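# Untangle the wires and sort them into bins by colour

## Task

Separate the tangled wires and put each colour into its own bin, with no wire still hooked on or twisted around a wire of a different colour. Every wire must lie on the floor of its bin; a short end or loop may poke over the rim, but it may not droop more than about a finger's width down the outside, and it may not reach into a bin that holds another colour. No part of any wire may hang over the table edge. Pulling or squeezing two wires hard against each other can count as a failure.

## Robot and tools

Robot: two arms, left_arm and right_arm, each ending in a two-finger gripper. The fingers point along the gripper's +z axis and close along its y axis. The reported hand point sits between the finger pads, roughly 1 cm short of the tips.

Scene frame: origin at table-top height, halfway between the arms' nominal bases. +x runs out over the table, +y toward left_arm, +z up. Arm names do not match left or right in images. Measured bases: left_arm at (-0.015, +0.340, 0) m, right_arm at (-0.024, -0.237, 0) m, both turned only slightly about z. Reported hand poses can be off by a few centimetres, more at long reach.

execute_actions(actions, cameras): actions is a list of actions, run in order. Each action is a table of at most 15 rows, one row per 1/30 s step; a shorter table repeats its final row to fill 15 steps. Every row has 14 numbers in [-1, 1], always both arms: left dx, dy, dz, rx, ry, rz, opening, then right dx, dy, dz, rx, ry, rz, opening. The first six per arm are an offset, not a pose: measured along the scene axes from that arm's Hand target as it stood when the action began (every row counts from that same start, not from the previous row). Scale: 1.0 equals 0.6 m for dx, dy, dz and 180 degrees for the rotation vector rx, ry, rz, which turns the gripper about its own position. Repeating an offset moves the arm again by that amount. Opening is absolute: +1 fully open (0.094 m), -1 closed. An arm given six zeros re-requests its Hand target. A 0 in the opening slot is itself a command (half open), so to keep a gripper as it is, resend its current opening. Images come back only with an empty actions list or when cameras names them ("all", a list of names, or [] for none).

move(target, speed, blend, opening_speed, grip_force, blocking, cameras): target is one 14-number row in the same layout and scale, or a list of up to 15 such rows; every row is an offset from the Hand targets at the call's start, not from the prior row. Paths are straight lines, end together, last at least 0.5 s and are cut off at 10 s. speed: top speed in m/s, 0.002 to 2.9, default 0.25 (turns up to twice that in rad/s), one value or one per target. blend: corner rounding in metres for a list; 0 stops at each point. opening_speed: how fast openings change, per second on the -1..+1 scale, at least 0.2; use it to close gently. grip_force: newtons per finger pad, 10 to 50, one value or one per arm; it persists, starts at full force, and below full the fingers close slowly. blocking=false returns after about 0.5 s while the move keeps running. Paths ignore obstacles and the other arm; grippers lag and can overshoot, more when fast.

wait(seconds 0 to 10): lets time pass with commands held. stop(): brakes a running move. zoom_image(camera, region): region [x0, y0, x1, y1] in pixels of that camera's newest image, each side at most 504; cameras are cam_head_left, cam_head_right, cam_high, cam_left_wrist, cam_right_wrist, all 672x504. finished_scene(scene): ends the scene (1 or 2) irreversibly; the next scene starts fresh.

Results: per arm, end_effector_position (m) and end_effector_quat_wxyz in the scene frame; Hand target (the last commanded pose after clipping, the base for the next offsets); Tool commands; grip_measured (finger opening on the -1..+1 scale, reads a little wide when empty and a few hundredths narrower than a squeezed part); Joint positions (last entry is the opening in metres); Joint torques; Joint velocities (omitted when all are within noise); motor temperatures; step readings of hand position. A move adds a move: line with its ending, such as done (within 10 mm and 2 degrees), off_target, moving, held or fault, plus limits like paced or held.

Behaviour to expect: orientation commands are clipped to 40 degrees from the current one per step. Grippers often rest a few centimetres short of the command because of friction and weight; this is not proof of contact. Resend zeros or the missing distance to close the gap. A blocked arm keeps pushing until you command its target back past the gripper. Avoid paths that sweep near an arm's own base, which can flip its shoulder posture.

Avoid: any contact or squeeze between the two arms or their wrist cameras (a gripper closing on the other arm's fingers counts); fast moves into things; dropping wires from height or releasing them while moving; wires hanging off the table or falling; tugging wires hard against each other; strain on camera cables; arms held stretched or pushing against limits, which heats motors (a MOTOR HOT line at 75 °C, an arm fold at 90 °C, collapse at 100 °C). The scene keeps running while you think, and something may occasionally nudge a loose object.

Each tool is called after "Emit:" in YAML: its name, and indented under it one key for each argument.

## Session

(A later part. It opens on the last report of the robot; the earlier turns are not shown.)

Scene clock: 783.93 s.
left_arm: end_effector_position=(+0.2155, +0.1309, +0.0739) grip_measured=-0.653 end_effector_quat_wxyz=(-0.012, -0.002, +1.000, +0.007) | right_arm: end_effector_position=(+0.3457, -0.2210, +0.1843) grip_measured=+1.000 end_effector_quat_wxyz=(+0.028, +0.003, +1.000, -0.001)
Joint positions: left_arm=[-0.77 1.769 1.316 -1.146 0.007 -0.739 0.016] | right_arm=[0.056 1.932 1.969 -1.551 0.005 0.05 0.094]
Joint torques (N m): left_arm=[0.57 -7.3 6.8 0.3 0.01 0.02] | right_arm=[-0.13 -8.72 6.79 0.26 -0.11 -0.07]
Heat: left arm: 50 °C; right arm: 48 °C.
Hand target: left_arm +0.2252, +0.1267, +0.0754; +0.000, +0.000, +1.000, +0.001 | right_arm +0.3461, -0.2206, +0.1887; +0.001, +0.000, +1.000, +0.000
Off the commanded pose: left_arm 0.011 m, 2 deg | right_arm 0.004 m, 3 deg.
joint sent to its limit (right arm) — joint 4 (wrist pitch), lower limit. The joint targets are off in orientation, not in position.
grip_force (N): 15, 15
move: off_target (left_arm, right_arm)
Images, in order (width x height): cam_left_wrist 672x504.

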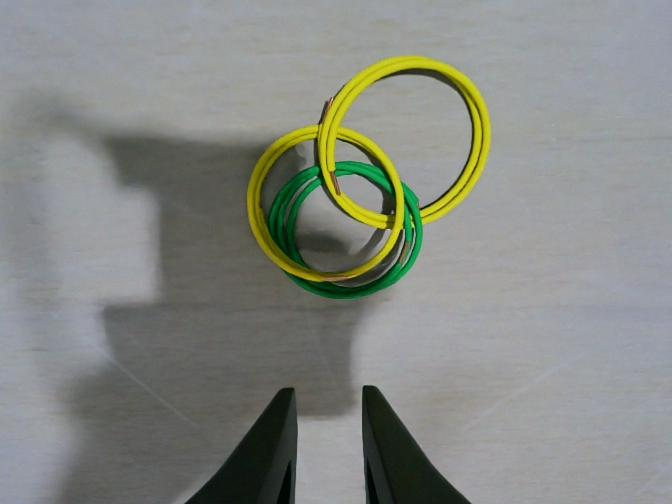

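Emit:
move:
  target: [0.118,0.009,-0.05,0,0,0,-0.7,0,0,0,0,0,0,1]
  speed: 0.12
  cameras: ["cam_left_wrist"]

Emit:
zoom_image:
  camera: "cam_left_wrist"
  region: [230, 290, 450, 480]

Scene clock: 826.93 s.
left_arm: end_effector_position=(+0.2875, +0.1353, +0.0461) grip_measured=-0.697 end_effector_quat_wxyz=(-0.010, -0.004, +1.000, +0.003) | right_arm: end_effector_position=(+0.3457, -0.2210, +0.1843) grip_measured=+1.000 end_effector_quat_wxyz=(+0.028, +0.003, +1.000, -0.001)
Joint positions: left_arm=[-0.629 1.986 1.491 -1.095 0.006 -0.603 0.014] | right_arm=[0.056 1.932 1.969 -1.551 0.005 0.05 0.094]
Joint torques (N m): left_arm=[0.16 -8.59 6.86 0.27 -0.04 0.07] | right_arm=[-0.12 -8.73 6.78 0.26 -0.11 -0.07]
Heat: left arm: 52 °C; right arm: 48 °C.
Hand target: left_arm +0.2960, +0.1321, +0.0454; +0.000, -0.001, +1.000, +0.001 | right_arm +0.3461, -0.2206, +0.1887; +0.001, +0.000, +1.000, +0.000
Off the commanded pose: left_arm 0.009 m, 1 deg | right_arm 0.004 m, 3 deg.
joint sent to its limit (right arm) — joint 4 (wrist pitch), lower limit. The joint targets are off in orientation, not in position.
grip_force (N): 15, 15
move: off_target (right_arm)
Images, in order (width x height): cam_left_wrist 672x504.

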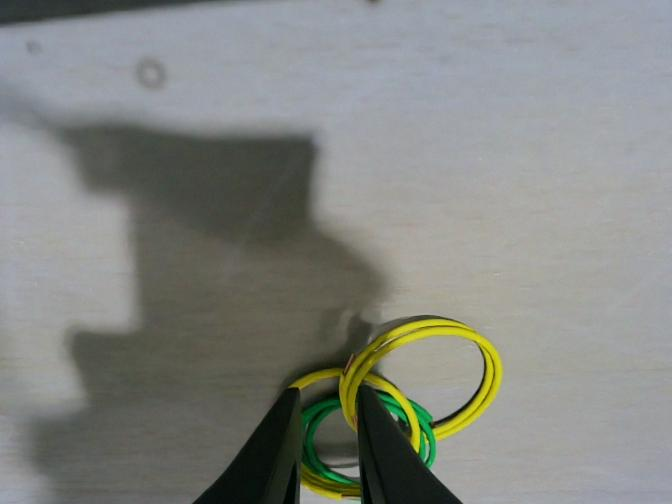

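Scaled by 2.291 from the camera's 672x504 image, which has a finer 960x720 frame.

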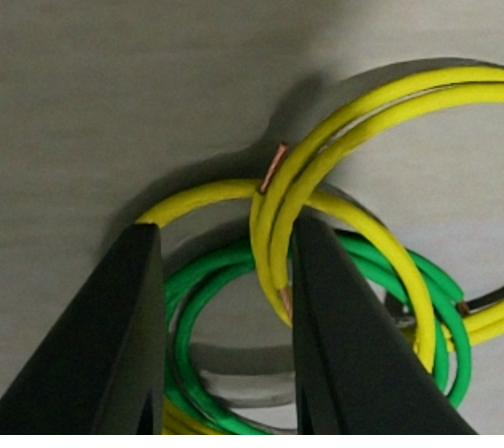

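Emit:
move:
  target:
    - [0.0,-0.015,-0.01,0,0,0,-0.7,0,0,0,0,0,0,1]
    - [0.0,-0.015,-0.035,0,0,0,-0.7,0,0,0,0,0,0,1]
  speed: 0.05
  cameras: ["cam_left_wrist"]

Emit:
zoom_image:
  camera: "cam_left_wrist"
  region: [230, 290, 450, 480]

Scene clock: 844.07 s.
left_arm: end_effector_position=(+0.2969, +0.1238, +0.0336) grip_measured=-0.697 end_effector_quat_wxyz=(+0.002, +0.001, +1.000, -0.005) | right_arm: end_effector_position=(+0.3457, -0.2210, +0.1843) grip_measured=+1.000 end_effector_quat_wxyz=(+0.028, +0.003, +1.000, -0.001)
Joint positions: left_arm=[-0.64 2.025 1.497 -1.034 0.006 -0.603 0.014] | right_arm=[0.056 1.932 1.969 -1.551 0.005 0.05 0.094]
Joint torques (N m): left_arm=[-0.87 -8.94 4.56 0.36 -0.01 -0.09] | right_arm=[-0.12 -8.75 6.79 0.26 -0.11 -0.07]
Heat: left arm: 52 °C; right arm: 48 °C.
Hand target: left_arm +0.2961, +0.1231, +0.0244; +0.000, -0.001, +1.000, +0.001 | right_arm +0.3461, -0.2206, +0.1887; +0.001, +0.000, +1.000, +0.000
Off the commanded pose: left_arm 0.009 m, 1 deg | right_arm 0.004 m, 3 deg.
joint sent to its limit (right arm) — joint 4 (wrist pitch), lower limit. The joint targets are off in orientation, not in position.
grip_force (N): 15, 15
move: off_target (right_arm)
Images, in order (width x height): cam_left_wrist 672x504.

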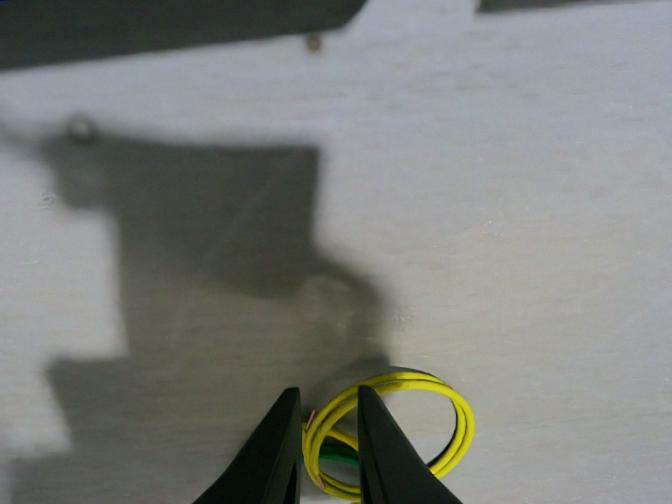

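Scaled by 2.291 from the camera's 672x504 image, which has a finer 960x720 frame.

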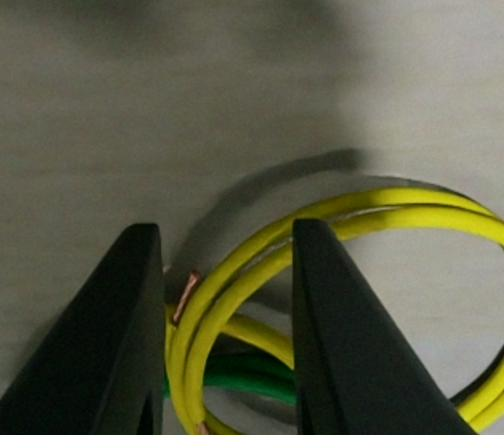

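Emit:
move:
  target: [-0.03,0.006,0.0,0,0,0,-0.7,0,0,0,0,0,0,1]
  speed: 0.05
  cameras: ["cam_left_wrist"]

Emit:
zoom_image:
  camera: "cam_left_wrist"
  region: [230, 290, 450, 480]

Scene clock: 853.87 s.
left_arm: end_effector_position=(+0.2758, +0.1296, +0.0189) grip_measured=-0.697 end_effector_quat_wxyz=(-0.016, +0.001, +1.000, +0.007) | right_arm: end_effector_position=(+0.3457, -0.2210, +0.1843) grip_measured=+1.000 end_effector_quat_wxyz=(+0.028, +0.003, +1.000, -0.001)
Joint positions: left_arm=[-0.66 2.007 1.409 -1.006 0.006 -0.623 0.014] | right_arm=[0.056 1.932 1.969 -1.551 0.005 0.05 0.094]
Joint torques (N m): left_arm=[-0.62 -12.25 4.53 0.31 -0.06 -0.14] | right_arm=[-0.12 -8.73 6.79 0.26 -0.11 -0.07]
Heat: left arm: 50 °C; right arm: 48 °C.
Hand target: left_arm +0.2781, +0.1267, +0.0244; +0.000, -0.001, +1.000, +0.001 | right_arm +0.3461, -0.2206, +0.1887; +0.001, +0.000, +1.000, +0.000
Off the commanded pose: left_arm 0.007 m, 2 deg | right_arm 0.004 m, 3 deg.
joint sent to its limit (right arm) — joint 4 (wrist pitch), lower limit. The joint targets are off in orientation, not in position.
grip_force (N): 15, 15
move: off_target (right_arm)
Images, in order (width x height): cam_left_wrist 672x504.

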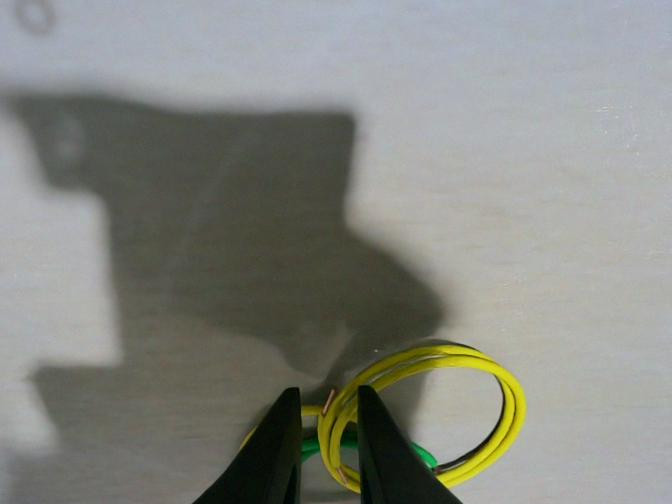

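Scaled by 2.291 from the camera's 672x504 image, which has a finer 960x720 frame.

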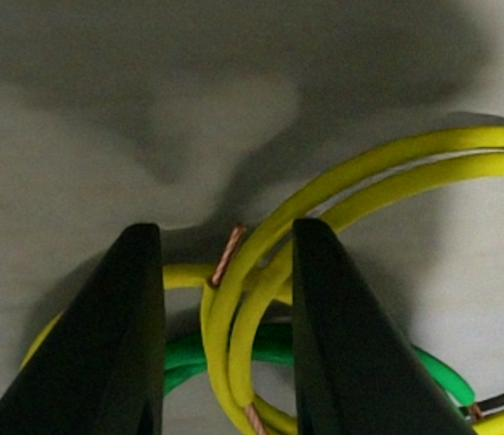

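Emit:
move:
  target:
    - [-0.01,-0.004,0.004,0,0,0,-0.7,0,0,0,0,0,0,1]
    - [-0.01,-0.004,0.004,0,0,0,-1,0,0,0,0,0,0,1]
  speed: 0.05
  opening_speed: 0.3
  cameras: ["cam_left_wrist"]

Emit:
zoom_image:
  camera: "cam_left_wrist"
  region: [230, 290, 450, 480]

Scene clock: 868.23 s.
left_arm: end_effector_position=(+0.2711, +0.1263, +0.0214) grip_measured=-0.978 end_effector_quat_wxyz=(-0.013, +0.001, +1.000, +0.006) | right_arm: end_effector_position=(+0.3457, -0.2210, +0.1843) grip_measured=+1.000 end_effector_quat_wxyz=(+0.028, +0.003, +1.000, -0.001)
Joint positions: left_arm=[-0.675 1.993 1.398 -1.005 0.006 -0.639 0.001] | right_arm=[0.056 1.932 1.969 -1.551 0.005 0.05 0.094]
Joint torques (N m): left_arm=[-0.44 -11.99 4.42 0.29 -0.05 -0.12] | right_arm=[-0.12 -8.75 6.78 0.26 -0.11 -0.07]
Heat: left arm: 50 °C; right arm: 48 °C.
Hand target: left_arm +0.2720, +0.1244, +0.0268; +0.000, -0.001, +1.000, +0.001 | right_arm +0.3461, -0.2206, +0.1887; +0.001, +0.000, +1.000, +0.000
Off the commanded pose: left_arm 0.006 m, 2 deg | right_arm 0.004 m, 3 deg.
joint sent to its limit (right arm) — joint 4 (wrist pitch), lower limit. The joint targets are off in orientation, not in position.
grip_force (N): 15, 15
move: off_target (right_arm)
Images, in order (width x height): cam_left_wrist 672x504.

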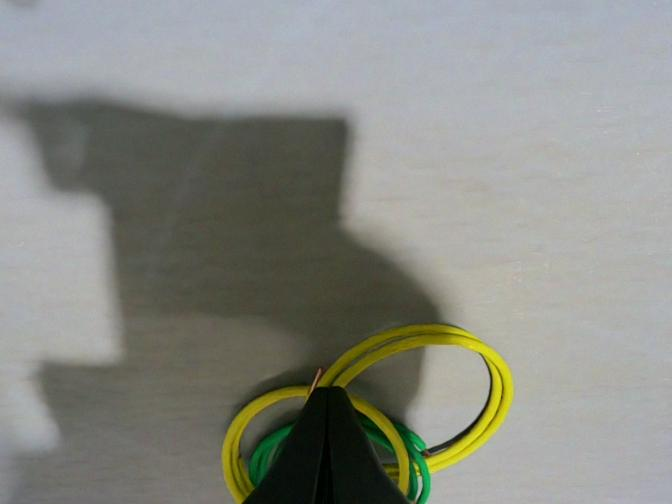

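Scaled by 2.291 from the camera's 672x504 image, which has a finer 960x720 frame.

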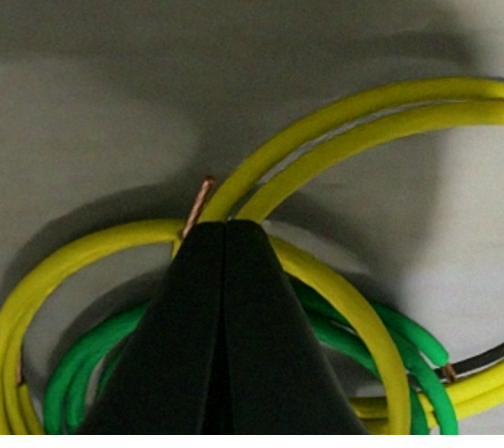

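Emit:
move:
  target: [0.0,0,0.07,0,0,0,-1,0,0,0,0,0,0,1]
  speed: 0.06
  cameras: ["cam_left_wrist"]

Emit:
zoom_image:
  camera: "cam_left_wrist"
  region: [200, 220, 530, 480]

Scene clock: 877.83 s.
left_arm: end_effector_position=(+0.2708, +0.1265, +0.0569) grip_measured=-0.978 end_effector_quat_wxyz=(-0.011, +0.001, +1.000, +0.004) | right_arm: end_effector_position=(+0.3457, -0.2210, +0.1843) grip_measured=+1.000 end_effector_quat_wxyz=(+0.028, +0.003, +1.000, -0.001)
Joint positions: left_arm=[-0.675 1.946 1.479 -1.126 0.006 -0.639 0.001] | right_arm=[0.056 1.932 1.969 -1.551 0.005 0.05 0.094]
Joint torques (N m): left_arm=[-0.76 -11.38 6.94 -0.02 -0.04 -0.11] | right_arm=[-0.1 -8.75 6.78 0.26 -0.11 -0.07]
Heat: left arm: 53 °C; right arm: 48 °C.
Hand target: left_arm +0.2720, +0.1244, +0.0687; +0.000, -0.001, +1.000, +0.001 | right_arm +0.3461, -0.2206, +0.1887; +0.001, +0.000, +1.000, +0.000
Off the commanded pose: left_arm 0.012 m, 1 deg | right_arm 0.004 m, 3 deg.
joint sent to its limit (right arm) — joint 4 (wrist pitch), lower limit. The joint targets are off in orientation, not in position.
grip_force (N): 15, 15
move: off_target (left_arm, right_arm)
Images, in order (width x height): cam_left_wrist 672x504.

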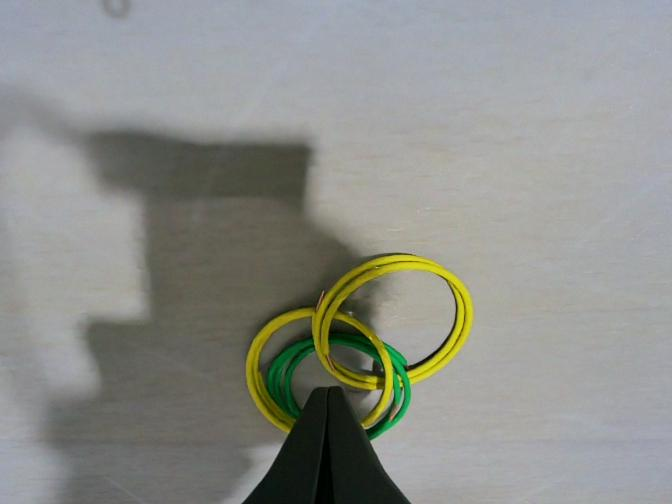

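Scaled by 1.527 from the camera's 672x504 image, which has a finer 960x720 frame.

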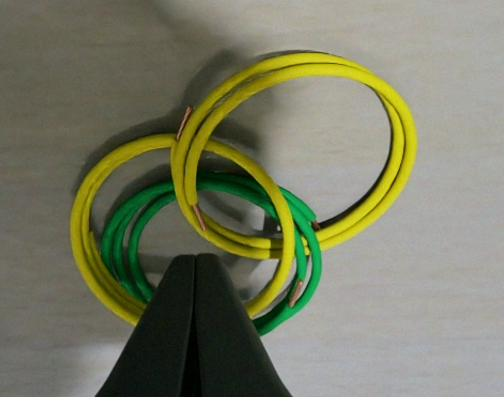

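Emit:
move:
  target:
    - [0.022,0,-0.04,0,0,0,-0.7,0,0,0,0,0,0,1]
    - [0.022,0,-0.085,0,0,0,-0.7,0,0,0,0,0,0,1]
  speed: 0.06
  cameras: ["cam_left_wrist"]

Emit:
zoom_image:
  camera: "cam_left_wrist"
  region: [230, 290, 450, 480]

Scene clock: 903.33 s.
left_arm: end_effector_position=(+0.2829, +0.1213, +0.0255) grip_measured=-0.703 end_effector_quat_wxyz=(+0.000, -0.002, +1.000, -0.004) | right_arm: end_effector_position=(+0.3457, -0.2210, +0.1843) grip_measured=+1.000 end_effector_quat_wxyz=(+0.028, +0.003, +1.000, -0.001)
Joint positions: left_arm=[-0.667 2.002 1.429 -0.993 0.006 -0.636 0.014] | right_arm=[0.056 1.932 1.969 -1.551 0.005 0.05 0.094]
Joint torques (N m): left_arm=[0.46 -9.02 4.49 0.35 -0.01 0.06] | right_arm=[-0.1 -8.75 6.79 0.26 -0.11 -0.07]
Heat: left arm: 51 °C; right arm: 48 °C.
Hand target: left_arm +0.2853, +0.1242, +0.0178; +0.000, -0.001, +1.000, +0.001 | right_arm +0.3461, -0.2206, +0.1887; +0.001, +0.000, +1.000, +0.000
Off the commanded pose: left_arm 0.009 m, 1 deg | right_arm 0.004 m, 3 deg.
joint sent to its limit (right arm) — joint 4 (wrist pitch), lower limit. The joint targets are off in orientation, not in position.
grip_force (N): 15, 15
move: off_target (right_arm)
Images, in order (width x height): cam_left_wrist 672x504.

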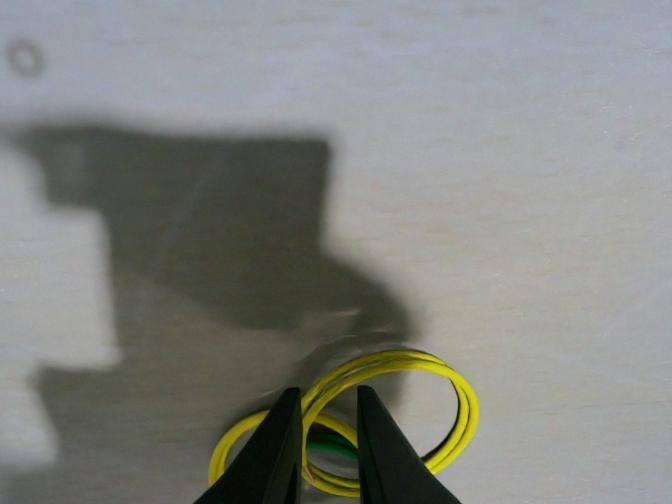

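Scaled by 2.291 from the camera's 672x504 image, which has a finer 960x720 frame.

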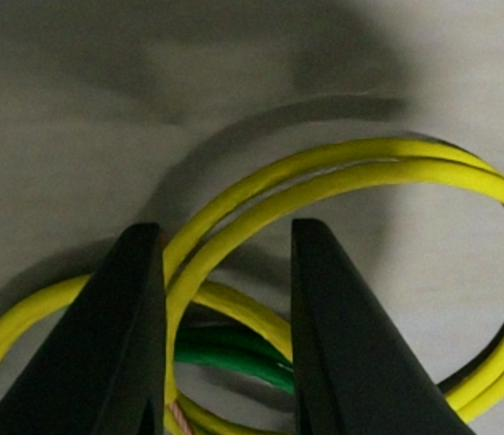

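Emit:
move:
  target:
    - [-0.015,0.006,0.02,0,0,0,-0.7,0,0,0,0,0,0,1]
    - [-0.018,0.006,-0.012,0,0,0,-0.7,0,0,0,0,0,0,1]
  speed: 0.06
  cameras: ["cam_left_wrist"]

Emit:
zoom_image:
  camera: "cam_left_wrist"
  region: [230, 310, 450, 500]

Scene clock: 919.10 s.
left_arm: end_effector_position=(+0.2732, +0.1285, +0.0121) grip_measured=-0.703 end_effector_quat_wxyz=(-0.007, -0.002, +1.000, +0.001) | right_arm: end_effector_position=(+0.3457, -0.2210, +0.1843) grip_measured=+1.000 end_effector_quat_wxyz=(+0.028, +0.003, +1.000, -0.001)
Joint positions: left_arm=[-0.667 1.994 1.36 -0.95 0.006 -0.636 0.014] | right_arm=[0.056 1.932 1.969 -1.551 0.005 0.05 0.094]
Joint torques (N m): left_arm=[-0.35 -10.14 4.37 0.39 -0.08 -0.04] | right_arm=[-0.1 -8.75 6.78 0.26 -0.11 -0.07]
Heat: left arm: 50 °C; right arm: 48 °C.
Hand target: left_arm +0.2745, +0.1279, +0.0106; +0.000, -0.001, +1.000, +0.001 | right_arm +0.3461, -0.2206, +0.1887; +0.001, +0.000, +1.000, +0.000
Off the commanded pose: left_arm 0.002 m, 1 deg | right_arm 0.004 m, 3 deg.
joint sent to its limit (right arm) — joint 4 (wrist pitch), lower limit. The joint targets are off in orientation, not in position.
grip_force (N): 15, 15
move: off_target (right_arm)
Images, in order (width x height): cam_left_wrist 672x504.

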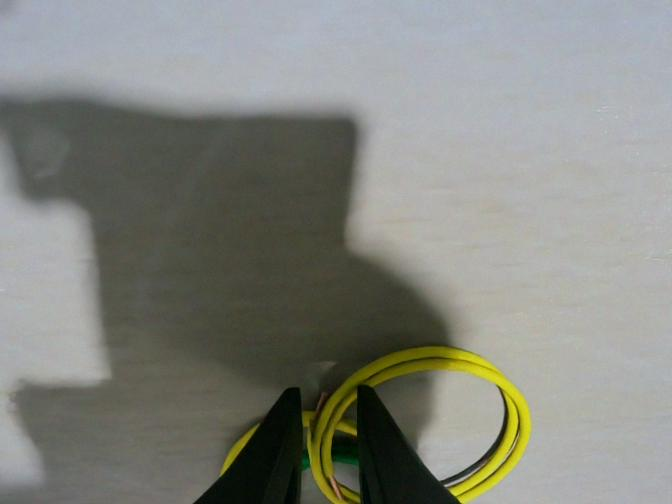

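Scaled by 2.291 from the camera's 672x504 image, which has a finer 960x720 frame.

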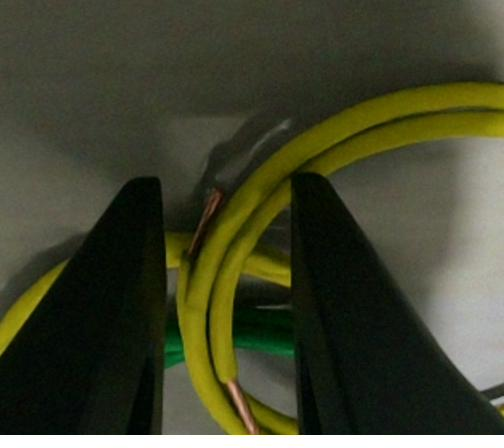

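Emit:
move:
  target:
    - [0,0,0.0,0,0,0,-0.72,0,0,0,0,0,0,1]
    - [0,0,0,0,0,0,-1,0,0,0,0,0,0,1]
    - [-0.02,0,0.13,0,0,0,-1,0,0,0,0,0,0,1]
  speed: 0.05
  opening_speed: 0.3
  cameras: ["cam_left_wrist"]

Emit:
zoom_image:
  camera: "cam_left_wrist"
  region: [200, 220, 530, 480]

Scene clock: 938.47 s.
left_arm: end_effector_position=(+0.2619, +0.1300, +0.0767) grip_measured=-0.978 end_effector_quat_wxyz=(-0.011, +0.001, +1.000, +0.004) | right_arm: end_effector_position=(+0.3457, -0.2210, +0.1843) grip_measured=+1.000 end_effector_quat_wxyz=(+0.028, +0.003, +1.000, -0.001)
Joint positions: left_arm=[-0.683 1.898 1.492 -1.188 0.006 -0.647 0.001] | right_arm=[0.056 1.932 1.969 -1.551 0.005 0.05 0.094]
Joint torques (N m): left_arm=[-0.46 -11.21 6.82 -0.06 -0.05 -0.12] | right_arm=[-0.12 -8.73 6.79 0.26 -0.11 -0.07]
Motor temperatures (°C): left_arm=[33 55 48 32 31 33 35] | right_arm=[31 48 45 35 34 32 33]
Heat: left arm: 55 °C; right arm: 48 °C.
Hand target: left_arm +0.2624, +0.1279, +0.0885; +0.000, -0.001, +1.000, +0.001 | right_arm +0.3461, -0.2206, +0.1887; +0.001, +0.000, +1.000, +0.000
Off the commanded pose: left_arm 0.012 m, 1 deg | right_arm 0.004 m, 3 deg.
joint sent to its limit (right arm) — joint 4 (wrist pitch), lower limit. The joint targets are off in orientation, not in position.
grip_force (N): 15, 15
move: off_target (left_arm, right_arm)
Images, in order (width x height): cam_left_wrist 672x504.

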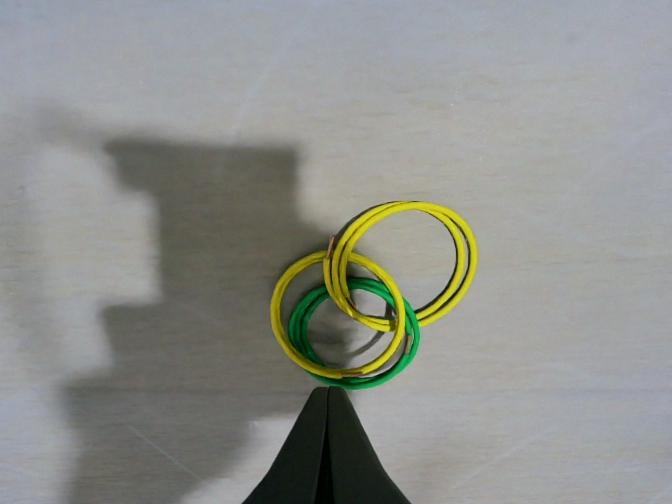

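Scaled by 1.527 from the camera's 672x504 image, which has a finer 960x720 frame.

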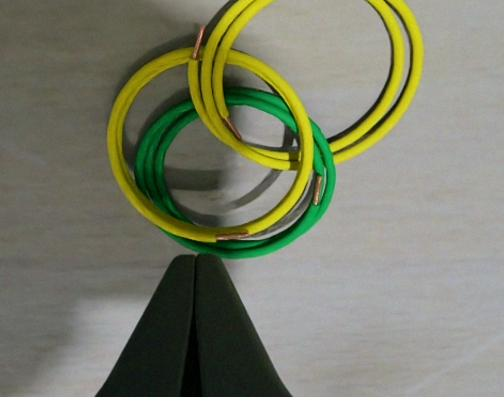

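Emit:
move:
  target:
    - [0.028,-0.003,-0.1,0,0,0,-0.7,0,0,0,0,0,0,1]
    - [0.028,-0.003,-0.135,0,0,0,-0.7,0,0,0,0,0,0,1]
  speed: 0.06
  cameras: ["cam_left_wrist"]

Emit:
zoom_image:
  camera: "cam_left_wrist"
  region: [230, 310, 450, 500]

Scene clock: 967.83 s.
left_arm: end_effector_position=(+0.2770, +0.1233, +0.0150) grip_measured=-0.703 end_effector_quat_wxyz=(+0.000, -0.002, +1.000, -0.004) | right_arm: end_effector_position=(+0.3457, -0.2210, +0.1843) grip_measured=+1.000 end_effector_quat_wxyz=(+0.028, +0.003, +1.000, -0.001)
Joint positions: left_arm=[-0.672 1.996 1.376 -0.947 0.006 -0.641 0.014] | right_arm=[0.056 1.932 1.969 -1.551 0.005 0.05 0.094]
Joint torques (N m): left_arm=[0.65 -8.83 4.51 0.39 -0.04 0.09] | right_arm=[-0.1 -8.75 6.78 0.26 -0.11 -0.07]
Motor temperatures (°C): left_arm=[33 57 48 32 31 33 35] | right_arm=[31 48 45 35 34 32 33]
Heat: left arm: 57 °C; right arm: 48 °C.
Hand target: left_arm +0.2792, +0.1262, +0.0075; +0.000, -0.001, +1.000, +0.001 | right_arm +0.3461, -0.2206, +0.1887; +0.001, +0.000, +1.000, +0.000
Off the commanded pose: left_arm 0.008 m, 1 deg | right_arm 0.004 m, 3 deg.
joint sent to its limit (right arm) — joint 4 (wrist pitch), lower limit. The joint targets are off in orientation, not in position.
grip_force (N): 15, 15
move: off_target (right_arm)
Images, in order (width x height): cam_left_wrist 672x504.

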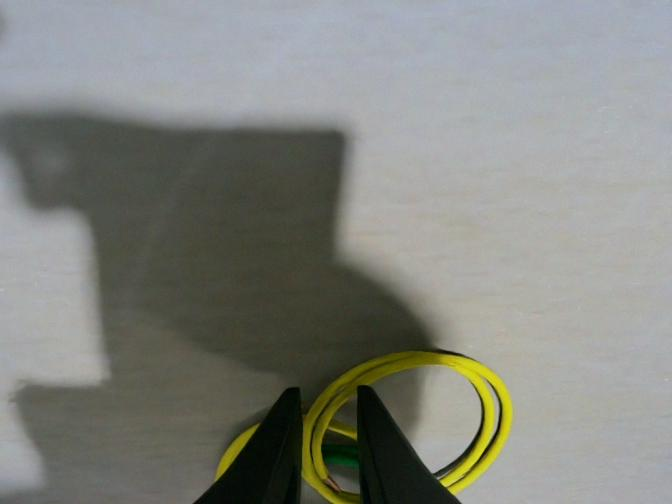

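Scaled by 2.291 from the camera's 672x504 image, which has a finer 960x720 frame.

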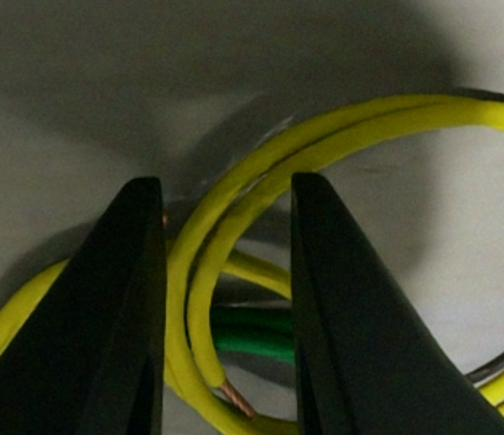

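Emit:
move:
  target:
    - [0,0,-0.008,0,0,0,-0.7,0,0,0,0,0,0,1]
    - [0,0,-0.008,0,0,0,-1,0,0,0,0,0,0,1]
  speed: 0.05
  opening_speed: 0.3
  cameras: ["cam_left_wrist"]

Emit:
zoom_image:
  camera: "cam_left_wrist"
  region: [230, 310, 450, 500]

Scene clock: 979.07 s.
left_arm: end_effector_position=(+0.2783, +0.1223, +0.0124) grip_measured=-0.978 end_effector_quat_wxyz=(+0.003, -0.002, +1.000, -0.006) | right_arm: end_effector_position=(+0.3457, -0.2210, +0.1843) grip_measured=+1.000 end_effector_quat_wxyz=(+0.028, +0.003, +1.000, -0.001)
Joint positions: left_arm=[-0.672 1.999 1.369 -0.93 0.006 -0.641 0.001] | right_arm=[0.056 1.932 1.969 -1.551 0.005 0.05 0.094]
Joint torques (N m): left_arm=[0.62 -8.51 4.33 0.39 -0.01 0.11] | right_arm=[-0.12 -8.75 6.79 0.26 -0.11 -0.07]
Heat: left arm: 54 °C; right arm: 48 °C.
Hand target: left_arm +0.2793, +0.1261, +0.0029; +0.000, -0.001, +1.000, +0.001 | right_arm +0.3461, -0.2206, +0.1887; +0.001, +0.000, +1.000, +0.000
Off the commanded pose: left_arm 0.010 m, 1 deg | right_arm 0.004 m, 3 deg.
joint sent to its limit (right arm) — joint 4 (wrist pitch), lower limit. The joint targets are off in orientation, not in position.
grip_force (N): 15, 15
move: off_target (right_arm)
Images, in order (width x height): cam_left_wrist 672x504.

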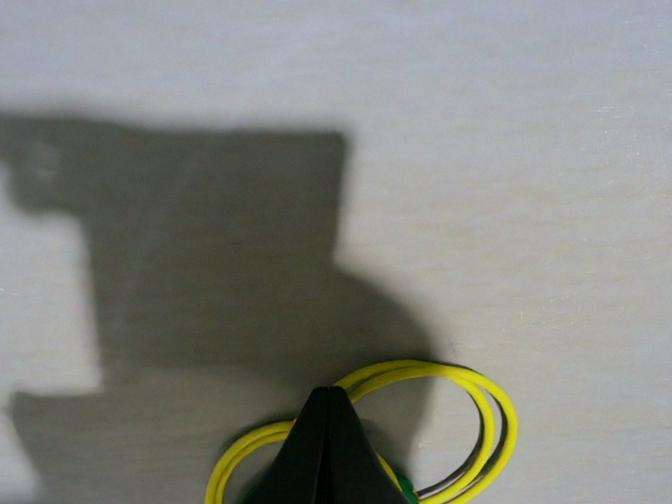

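Scaled by 2.291 from the camera's 672x504 image, which has a finer 960x720 frame.

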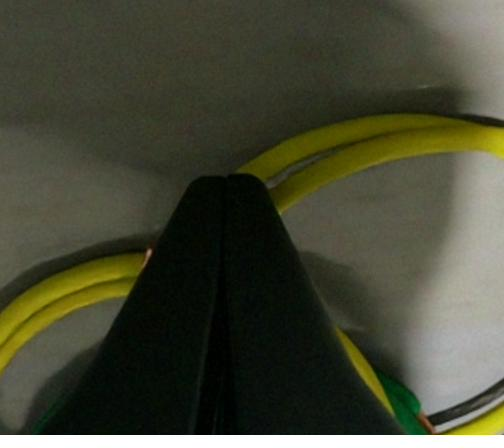

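Emit:
move:
  target:
    - [0,0,0.012,0,0,0,-0.7,0,0,0,0,0,0,1]
    - [0,0,-0.012,0,0,0,-0.7,0,0,0,0,0,0,1]
  speed: 0.05
  cameras: ["cam_left_wrist"]

Emit:
zoom_image:
  camera: "cam_left_wrist"
  region: [230, 310, 450, 500]

Scene clock: 991.90 s.
left_arm: end_effector_position=(+0.2783, +0.1223, +0.0088) grip_measured=-0.703 end_effector_quat_wxyz=(+0.003, -0.001, +1.000, -0.006) | right_arm: end_effector_position=(+0.3457, -0.2210, +0.1843) grip_measured=+1.000 end_effector_quat_wxyz=(+0.028, +0.003, +1.000, -0.001)
Joint positions: left_arm=[-0.672 2.002 1.359 -0.914 0.006 -0.64 0.014] | right_arm=[0.056 1.932 1.969 -1.551 0.005 0.05 0.094]
Joint torques (N m): left_arm=[0.59 -7.82 3.97 0.5 0.01 0.08] | right_arm=[-0.12 -8.73 6.79 0.26 -0.11 -0.07]
Heat: left arm: 54 °C; right arm: 48 °C.
Hand target: left_arm +0.2793, +0.1261, -0.0044; +0.000, -0.001, +1.000, +0.001 | right_arm +0.3461, -0.2206, +0.1887; +0.001, +0.000, +1.000, +0.000
Off the commanded pose: left_arm 0.014 m, 1 deg | right_arm 0.004 m, 3 deg.
joint sent to its limit (right arm) — joint 4 (wrist pitch), lower limit. The joint targets are off in orientation, not in position.
grip_force (N): 15, 15
move: off_target (left_arm, right_arm)
Images, in order (width x height): cam_left_wrist 672x504.

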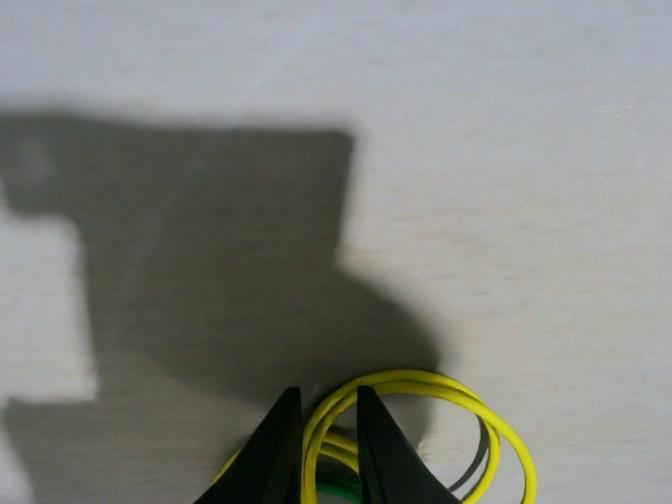

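Scaled by 2.291 from the camera's 672x504 image, which has a finer 960x720 frame.

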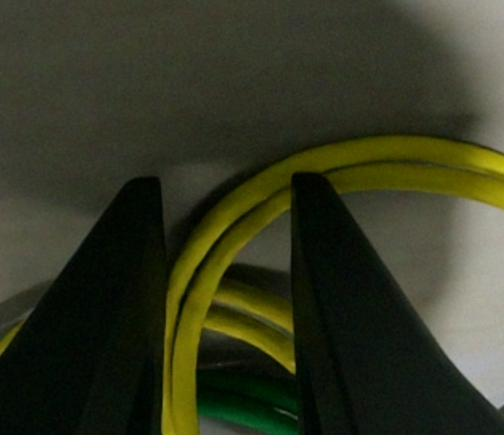

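Emit:
move:
  target:
    - [-0.02,0.0,0.012,0,0,0,-0.7,0,0,0,0,0,0,1]
    - [-0.02,0.0,-0.002,0,0,0,-0.7,0,0,0,0,0,0,1]
    - [-0.02,0.0,-0.002,0,0,0,-1,0,0,0,0,0,0,1]
  speed: 0.05
  opening_speed: 0.3
  cameras: ["cam_left_wrist"]

Emit:
zoom_image:
  camera: "cam_left_wrist"
  region: [230, 310, 450, 500]

Scene clock: 1004.40 s.
left_arm: end_effector_position=(+0.2772, +0.1183, +0.0072) grip_measured=-0.894 end_effector_quat_wxyz=(+0.014, +0.002, +1.000, -0.018) | right_arm: end_effector_position=(+0.3457, -0.2210, +0.1843) grip_measured=+1.000 end_effector_quat_wxyz=(+0.028, +0.003, +1.000, -0.001)
Joint positions: left_arm=[-0.68 1.984 1.324 -0.867 0.011 -0.642 0.005] | right_arm=[0.056 1.932 1.969 -1.551 0.005 0.05 0.094]
Joint torques (N m): left_arm=[-0.53 -8.7 2.96 0.32 -0.09 -0.14] | right_arm=[-0.12 -8.73 6.79 0.26 -0.11 -0.07]
Motor temperatures (°C): left_arm=[33 51 47 32 31 33 35] | right_arm=[31 48 45 35 34 32 33]
Heat: left arm: 51 °C; right arm: 48 °C.
Hand target: left_arm +0.2673, +0.1261, -0.0056; +0.000, -0.001, +1.000, +0.001 | right_arm +0.3461, -0.2206, +0.1887; +0.001, +0.000, +1.000, +0.000
Off the commanded pose: left_arm 0.018 m, 3 deg | right_arm 0.004 m, 3 deg.
joint sent to its limit (right arm) — joint 4 (wrist pitch), lower limit. The joint targets are off in orientation, not in position.
grip_force (N): 15, 15
move: off_target (left_arm, right_arm); target 3's new opening was sent with left_arm's hand 0.016 m and 2 deg from that target
Images, in order (width x height): cam_left_wrist 672x504.

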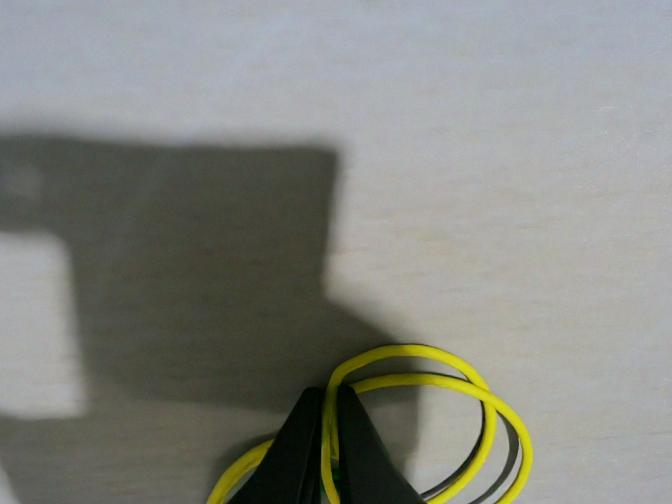

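Scaled by 2.291 from the camera's 672x504 image, which has a finer 960x720 frame.

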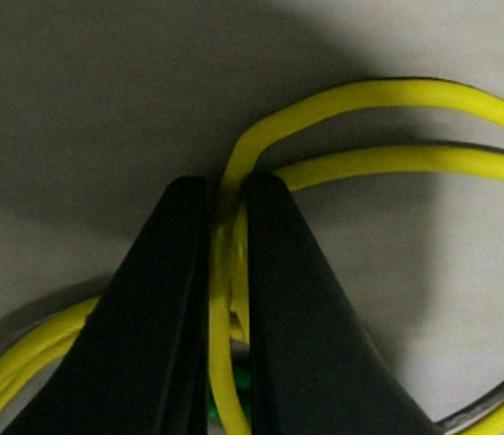

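Emit:
move:
  target: [-0.03,-0.01,0.16,0,0,0,-1,0,0,0,0,0,0,1]
  speed: 0.05
  cameras: ["cam_left_wrist"]

Emit:
zoom_image:
  camera: "cam_left_wrist"
  region: [200, 200, 560, 480]

Scene clock: 1014.63 s.
left_arm: end_effector_position=(+0.2484, +0.1215, +0.0788) grip_measured=-0.978 end_effector_quat_wxyz=(-0.012, +0.001, +1.000, +0.003) | right_arm: end_effector_position=(+0.3457, -0.2210, +0.1843) grip_measured=+1.000 end_effector_quat_wxyz=(+0.028, +0.003, +1.000, -0.001)
Joint positions: left_arm=[-0.724 1.875 1.471 -1.188 0.01 -0.688 0.001] | right_arm=[0.056 1.932 1.969 -1.551 0.005 0.05 0.094]
Joint torques (N m): left_arm=[-0.7 -10.73 6.89 -0.07 -0.08 -0.13] | right_arm=[-0.12 -8.73 6.8 0.26 -0.11 -0.07]
Heat: left arm: 51 °C; right arm: 48 °C.
Hand target: left_arm +0.2493, +0.1201, +0.0904; +0.000, -0.001, +1.000, +0.001 | right_arm +0.3461, -0.2206, +0.1887; +0.001, +0.000, +1.000, +0.000
Off the commanded pose: left_arm 0.012 m, 1 deg | right_arm 0.004 m, 3 deg.
joint sent to its limit (right arm) — joint 4 (wrist pitch), lower limit. The joint targets are off in orientation, not in position.
grip_force (N): 15, 15
move: off_target (left_arm, right_arm)
Images, in order (width x height): cam_left_wrist 672x504.

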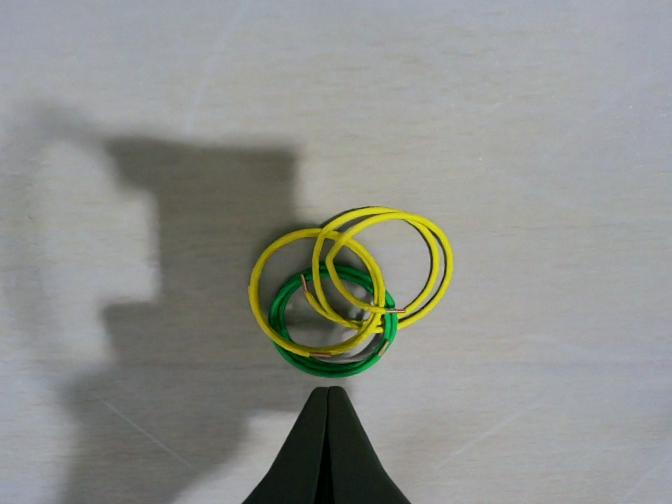

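Scaled by 1.400 from the camera's 672x504 image, which has a finer 960x720 frame.

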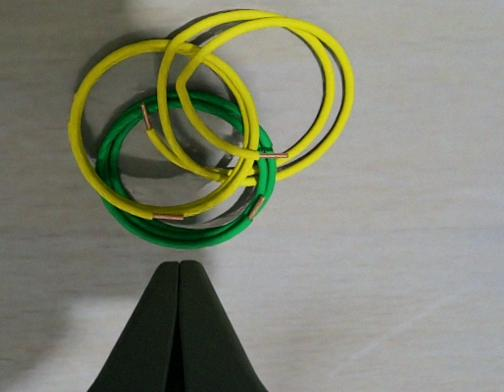

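Emit:
move:
  target:
    - [0.046,0.0,-0.09,0,0,0,-0.76,0,0,0,0,0,0,1]
  speed: 0.08
  grip_force: 30
  cameras: ["cam_left_wrist"]

Emit:
zoom_image:
  camera: "cam_left_wrist"
  region: [230, 290, 450, 480]

Scene clock: 1034.50 s.
left_arm: end_effector_position=(+0.2739, +0.1171, +0.0437) grip_measured=-0.763 end_effector_quat_wxyz=(-0.002, -0.002, +1.000, -0.005) | right_arm: end_effector_position=(+0.3457, -0.2210, +0.1843) grip_measured=+1.000 end_effector_quat_wxyz=(+0.028, +0.003, +1.000, -0.001)
Joint positions: left_arm=[-0.689 1.965 1.452 -1.053 0.01 -0.659 0.011] | right_arm=[0.056 1.932 1.969 -1.551 0.005 0.05 0.094]
Joint torques (N m): left_arm=[0.65 -8.68 4.71 0.4 -0.05 0.09] | right_arm=[-0.12 -8.73 6.78 0.26 -0.11 -0.07]
Motor temperatures (°C): left_arm=[33 55 49 32 31 33 35] | right_arm=[31 48 45 35 34 32 33]
Heat: left arm: 55 °C; right arm: 48 °C.
Hand target: left_arm +0.2769, +0.1201, +0.0363; +0.000, -0.001, +1.000, +0.001 | right_arm +0.3461, -0.2206, +0.1887; +0.001, +0.000, +1.000, +0.000
Off the commanded pose: left_arm 0.009 m, 1 deg | right_arm 0.004 m, 3 deg.
joint sent to its limit (right arm) — joint 4 (wrist pitch), lower limit. The joint targets are off in orientation, not in position.
grip_force (N): 30, 30
move: off_target (right_arm)
Images, in order (width x height): cam_left_wrist 672x504.

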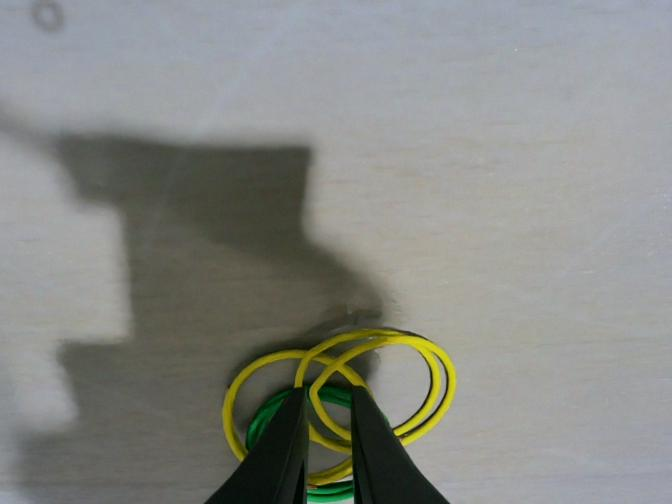

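Scaled by 2.291 from the camera's 672x504 image, which has a finer 960x720 frame.

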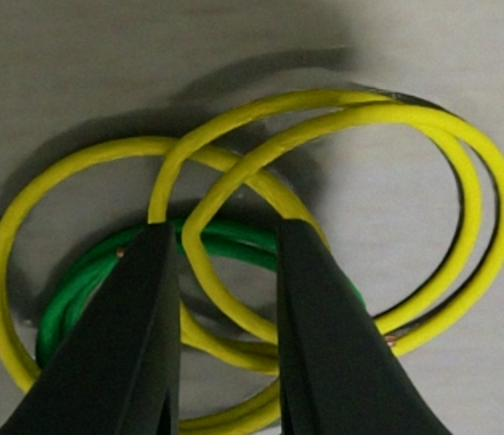

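Emit:
move:
  target:
    - [-0.016,0.006,-0.012,0,0,0,-0.86,0,0,0,0,0,0,1]
    - [-0.014,0.009,-0.05,0,0,0,-0.86,0,0,0,0,0,0,1]
  speed: 0.05
  cameras: ["cam_left_wrist"]

Emit:
zoom_image:
  camera: "cam_left_wrist"
  region: [230, 310, 450, 500]

Scene clock: 1056.97 s.
left_arm: end_effector_position=(+0.2671, +0.1223, +0.0154) grip_measured=-0.857 end_effector_quat_wxyz=(+0.000, -0.002, +1.000, -0.007) | right_arm: end_effector_position=(+0.3457, -0.2210, +0.1843) grip_measured=+1.000 end_effector_quat_wxyz=(+0.028, +0.003, +1.000, -0.001)
Joint positions: left_arm=[-0.689 1.965 1.333 -0.93 0.01 -0.658 0.007] | right_arm=[0.056 1.932 1.969 -1.551 0.005 0.05 0.094]
Joint torques (N m): left_arm=[0.43 -8.1 4.48 0.39 -0.07 0.04] | right_arm=[-0.13 -8.75 6.79 0.26 -0.11 -0.07]
Heat: left arm: 54 °C; right arm: 48 °C.
Hand target: left_arm +0.2684, +0.1256, +0.0063; +0.000, -0.001, +1.000, +0.001 | right_arm +0.3461, -0.2206, +0.1887; +0.001, +0.000, +1.000, +0.000
Off the commanded pose: left_arm 0.010 m, 1 deg | right_arm 0.004 m, 3 deg.
joint sent to its limit (right arm) — joint 4 (wrist pitch), lower limit. The joint targets are off in orientation, not in position.
grip_force (N): 30, 30
move: off_target (right_arm)
Images, in order (width x height): cam_left_wrist 672x504.

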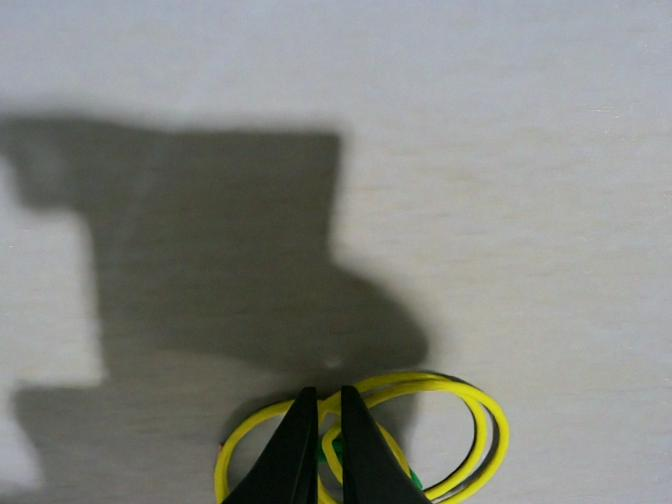

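Scaled by 2.291 from the camera's 672x504 image, which has a finer 960x720 frame.

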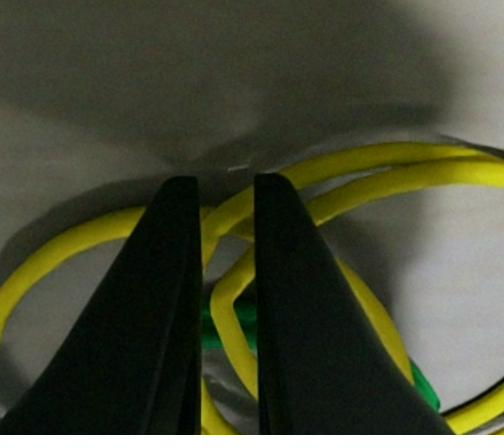

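Emit:
move:
  target:
    - [-0.018,0.0,0.025,0,0,0,-0.86,0,0,0,0,0,0,1]
    - [-0.028,0.0,-0.012,0,0,0,-0.86,0,0,0,0,0,0,1]
  speed: 0.05
  cameras: ["cam_left_wrist"]

Emit:
zoom_image:
  camera: "cam_left_wrist"
  region: [230, 310, 450, 500]

Scene clock: 1065.80 s.
left_arm: end_effector_position=(+0.2562, +0.1262, +0.0093) grip_measured=-0.857 end_effector_quat_wxyz=(+0.001, -0.001, +1.000, -0.002) | right_arm: end_effector_position=(+0.3457, -0.2210, +0.1843) grip_measured=+1.000 end_effector_quat_wxyz=(+0.028, +0.003, +1.000, -0.001)
Joint positions: left_arm=[-0.704 1.94 1.27 -0.897 0.002 -0.671 0.007] | right_arm=[0.056 1.932 1.969 -1.551 0.005 0.05 0.094]
Joint torques (N m): left_arm=[-0.95 -8.7 3.14 0.51 0.02 -0.07] | right_arm=[-0.12 -8.73 6.79 0.26 -0.11 -0.07]
Heat: left arm: 53 °C; right arm: 48 °C.
Hand target: left_arm +0.2516, +0.1254, -0.0008; +0.000, -0.001, +1.000, +0.001 | right_arm +0.3461, -0.2206, +0.1887; +0.001, +0.000, +1.000, +0.000
Off the commanded pose: left_arm 0.011 m, 0 deg | right_arm 0.004 m, 3 deg.
joint sent to its limit (right arm) — joint 4 (wrist pitch), lower limit. The joint targets are off in orientation, not in position.
grip_force (N): 30, 30
move: off_target (left_arm, right_arm)
Images, in order (width x height): cam_left_wrist 672x504.

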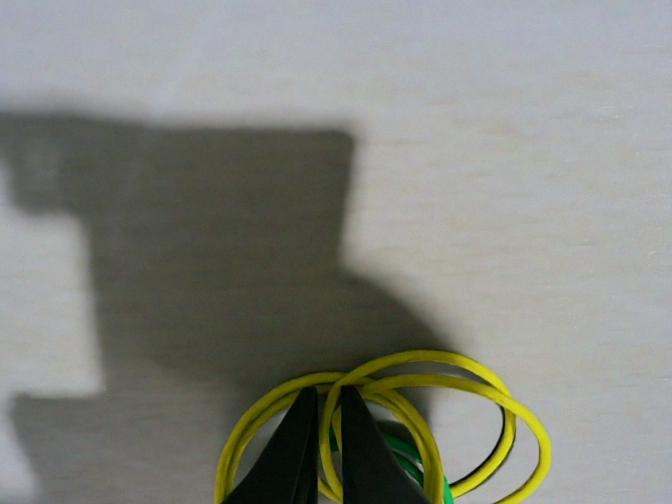

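Scaled by 2.291 from the camera's 672x504 image, which has a finer 960x720 frame.

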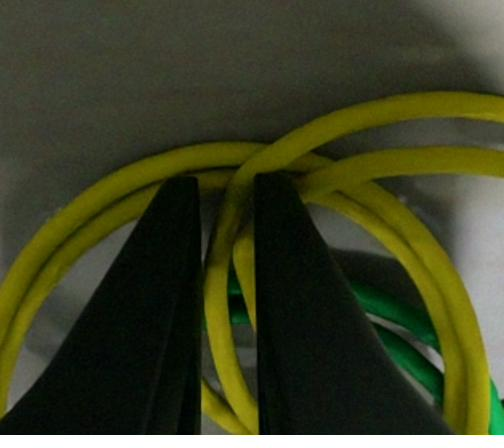

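Emit:
move:
  target: [-0.04,0.0,0.13,0,0,0,-0.7,0,0,0,0,0,0,1]
  speed: 0.08
  cameras: ["cam_left_wrist"]

Emit:
zoom_image:
  camera: "cam_left_wrist"
  region: [200, 150, 500, 370]

Scene clock: 1076.33 s.
left_arm: end_effector_position=(+0.2278, +0.1279, +0.0674) grip_measured=-0.703 end_effector_quat_wxyz=(-0.007, +0.001, +1.000, +0.005) | right_arm: end_effector_position=(+0.3457, -0.2210, +0.1843) grip_measured=+1.000 end_effector_quat_wxyz=(+0.028, +0.003, +1.000, -0.001)
Joint positions: left_arm=[-0.755 1.806 1.336 -1.118 0.001 -0.718 0.014] | right_arm=[0.056 1.932 1.969 -1.551 0.005 0.05 0.094]
Joint torques (N m): left_arm=[-0.64 -10 6.71 -0.02 0.05 -0.11] | right_arm=[-0.12 -8.75 6.8 0.27 -0.11 -0.07]
Heat: left arm: 51 °C; right arm: 48 °C.
Hand target: left_arm +0.2277, +0.1255, +0.0772; +0.000, -0.001, +1.000, +0.001 | right_arm +0.3461, -0.2206, +0.1887; +0.001, +0.000, +1.000, +0.000
Off the commanded pose: left_arm 0.010 m, 1 deg | right_arm 0.004 m, 3 deg.
joint sent to its limit (right arm) — joint 4 (wrist pitch), lower limit. The joint targets are off in orientation, not in position.
grip_force (N): 30, 30
move: off_target (right_arm)
Images, in order (width x height): cam_left_wrist 672x504.

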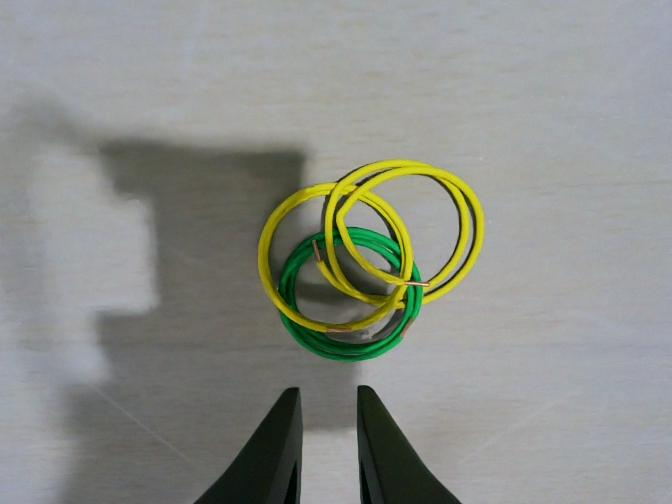

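Scaled by 1.680 from the camera's 672x504 image, which has a finer 960x720 frame.

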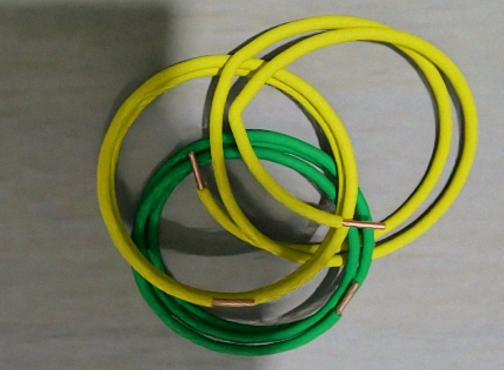

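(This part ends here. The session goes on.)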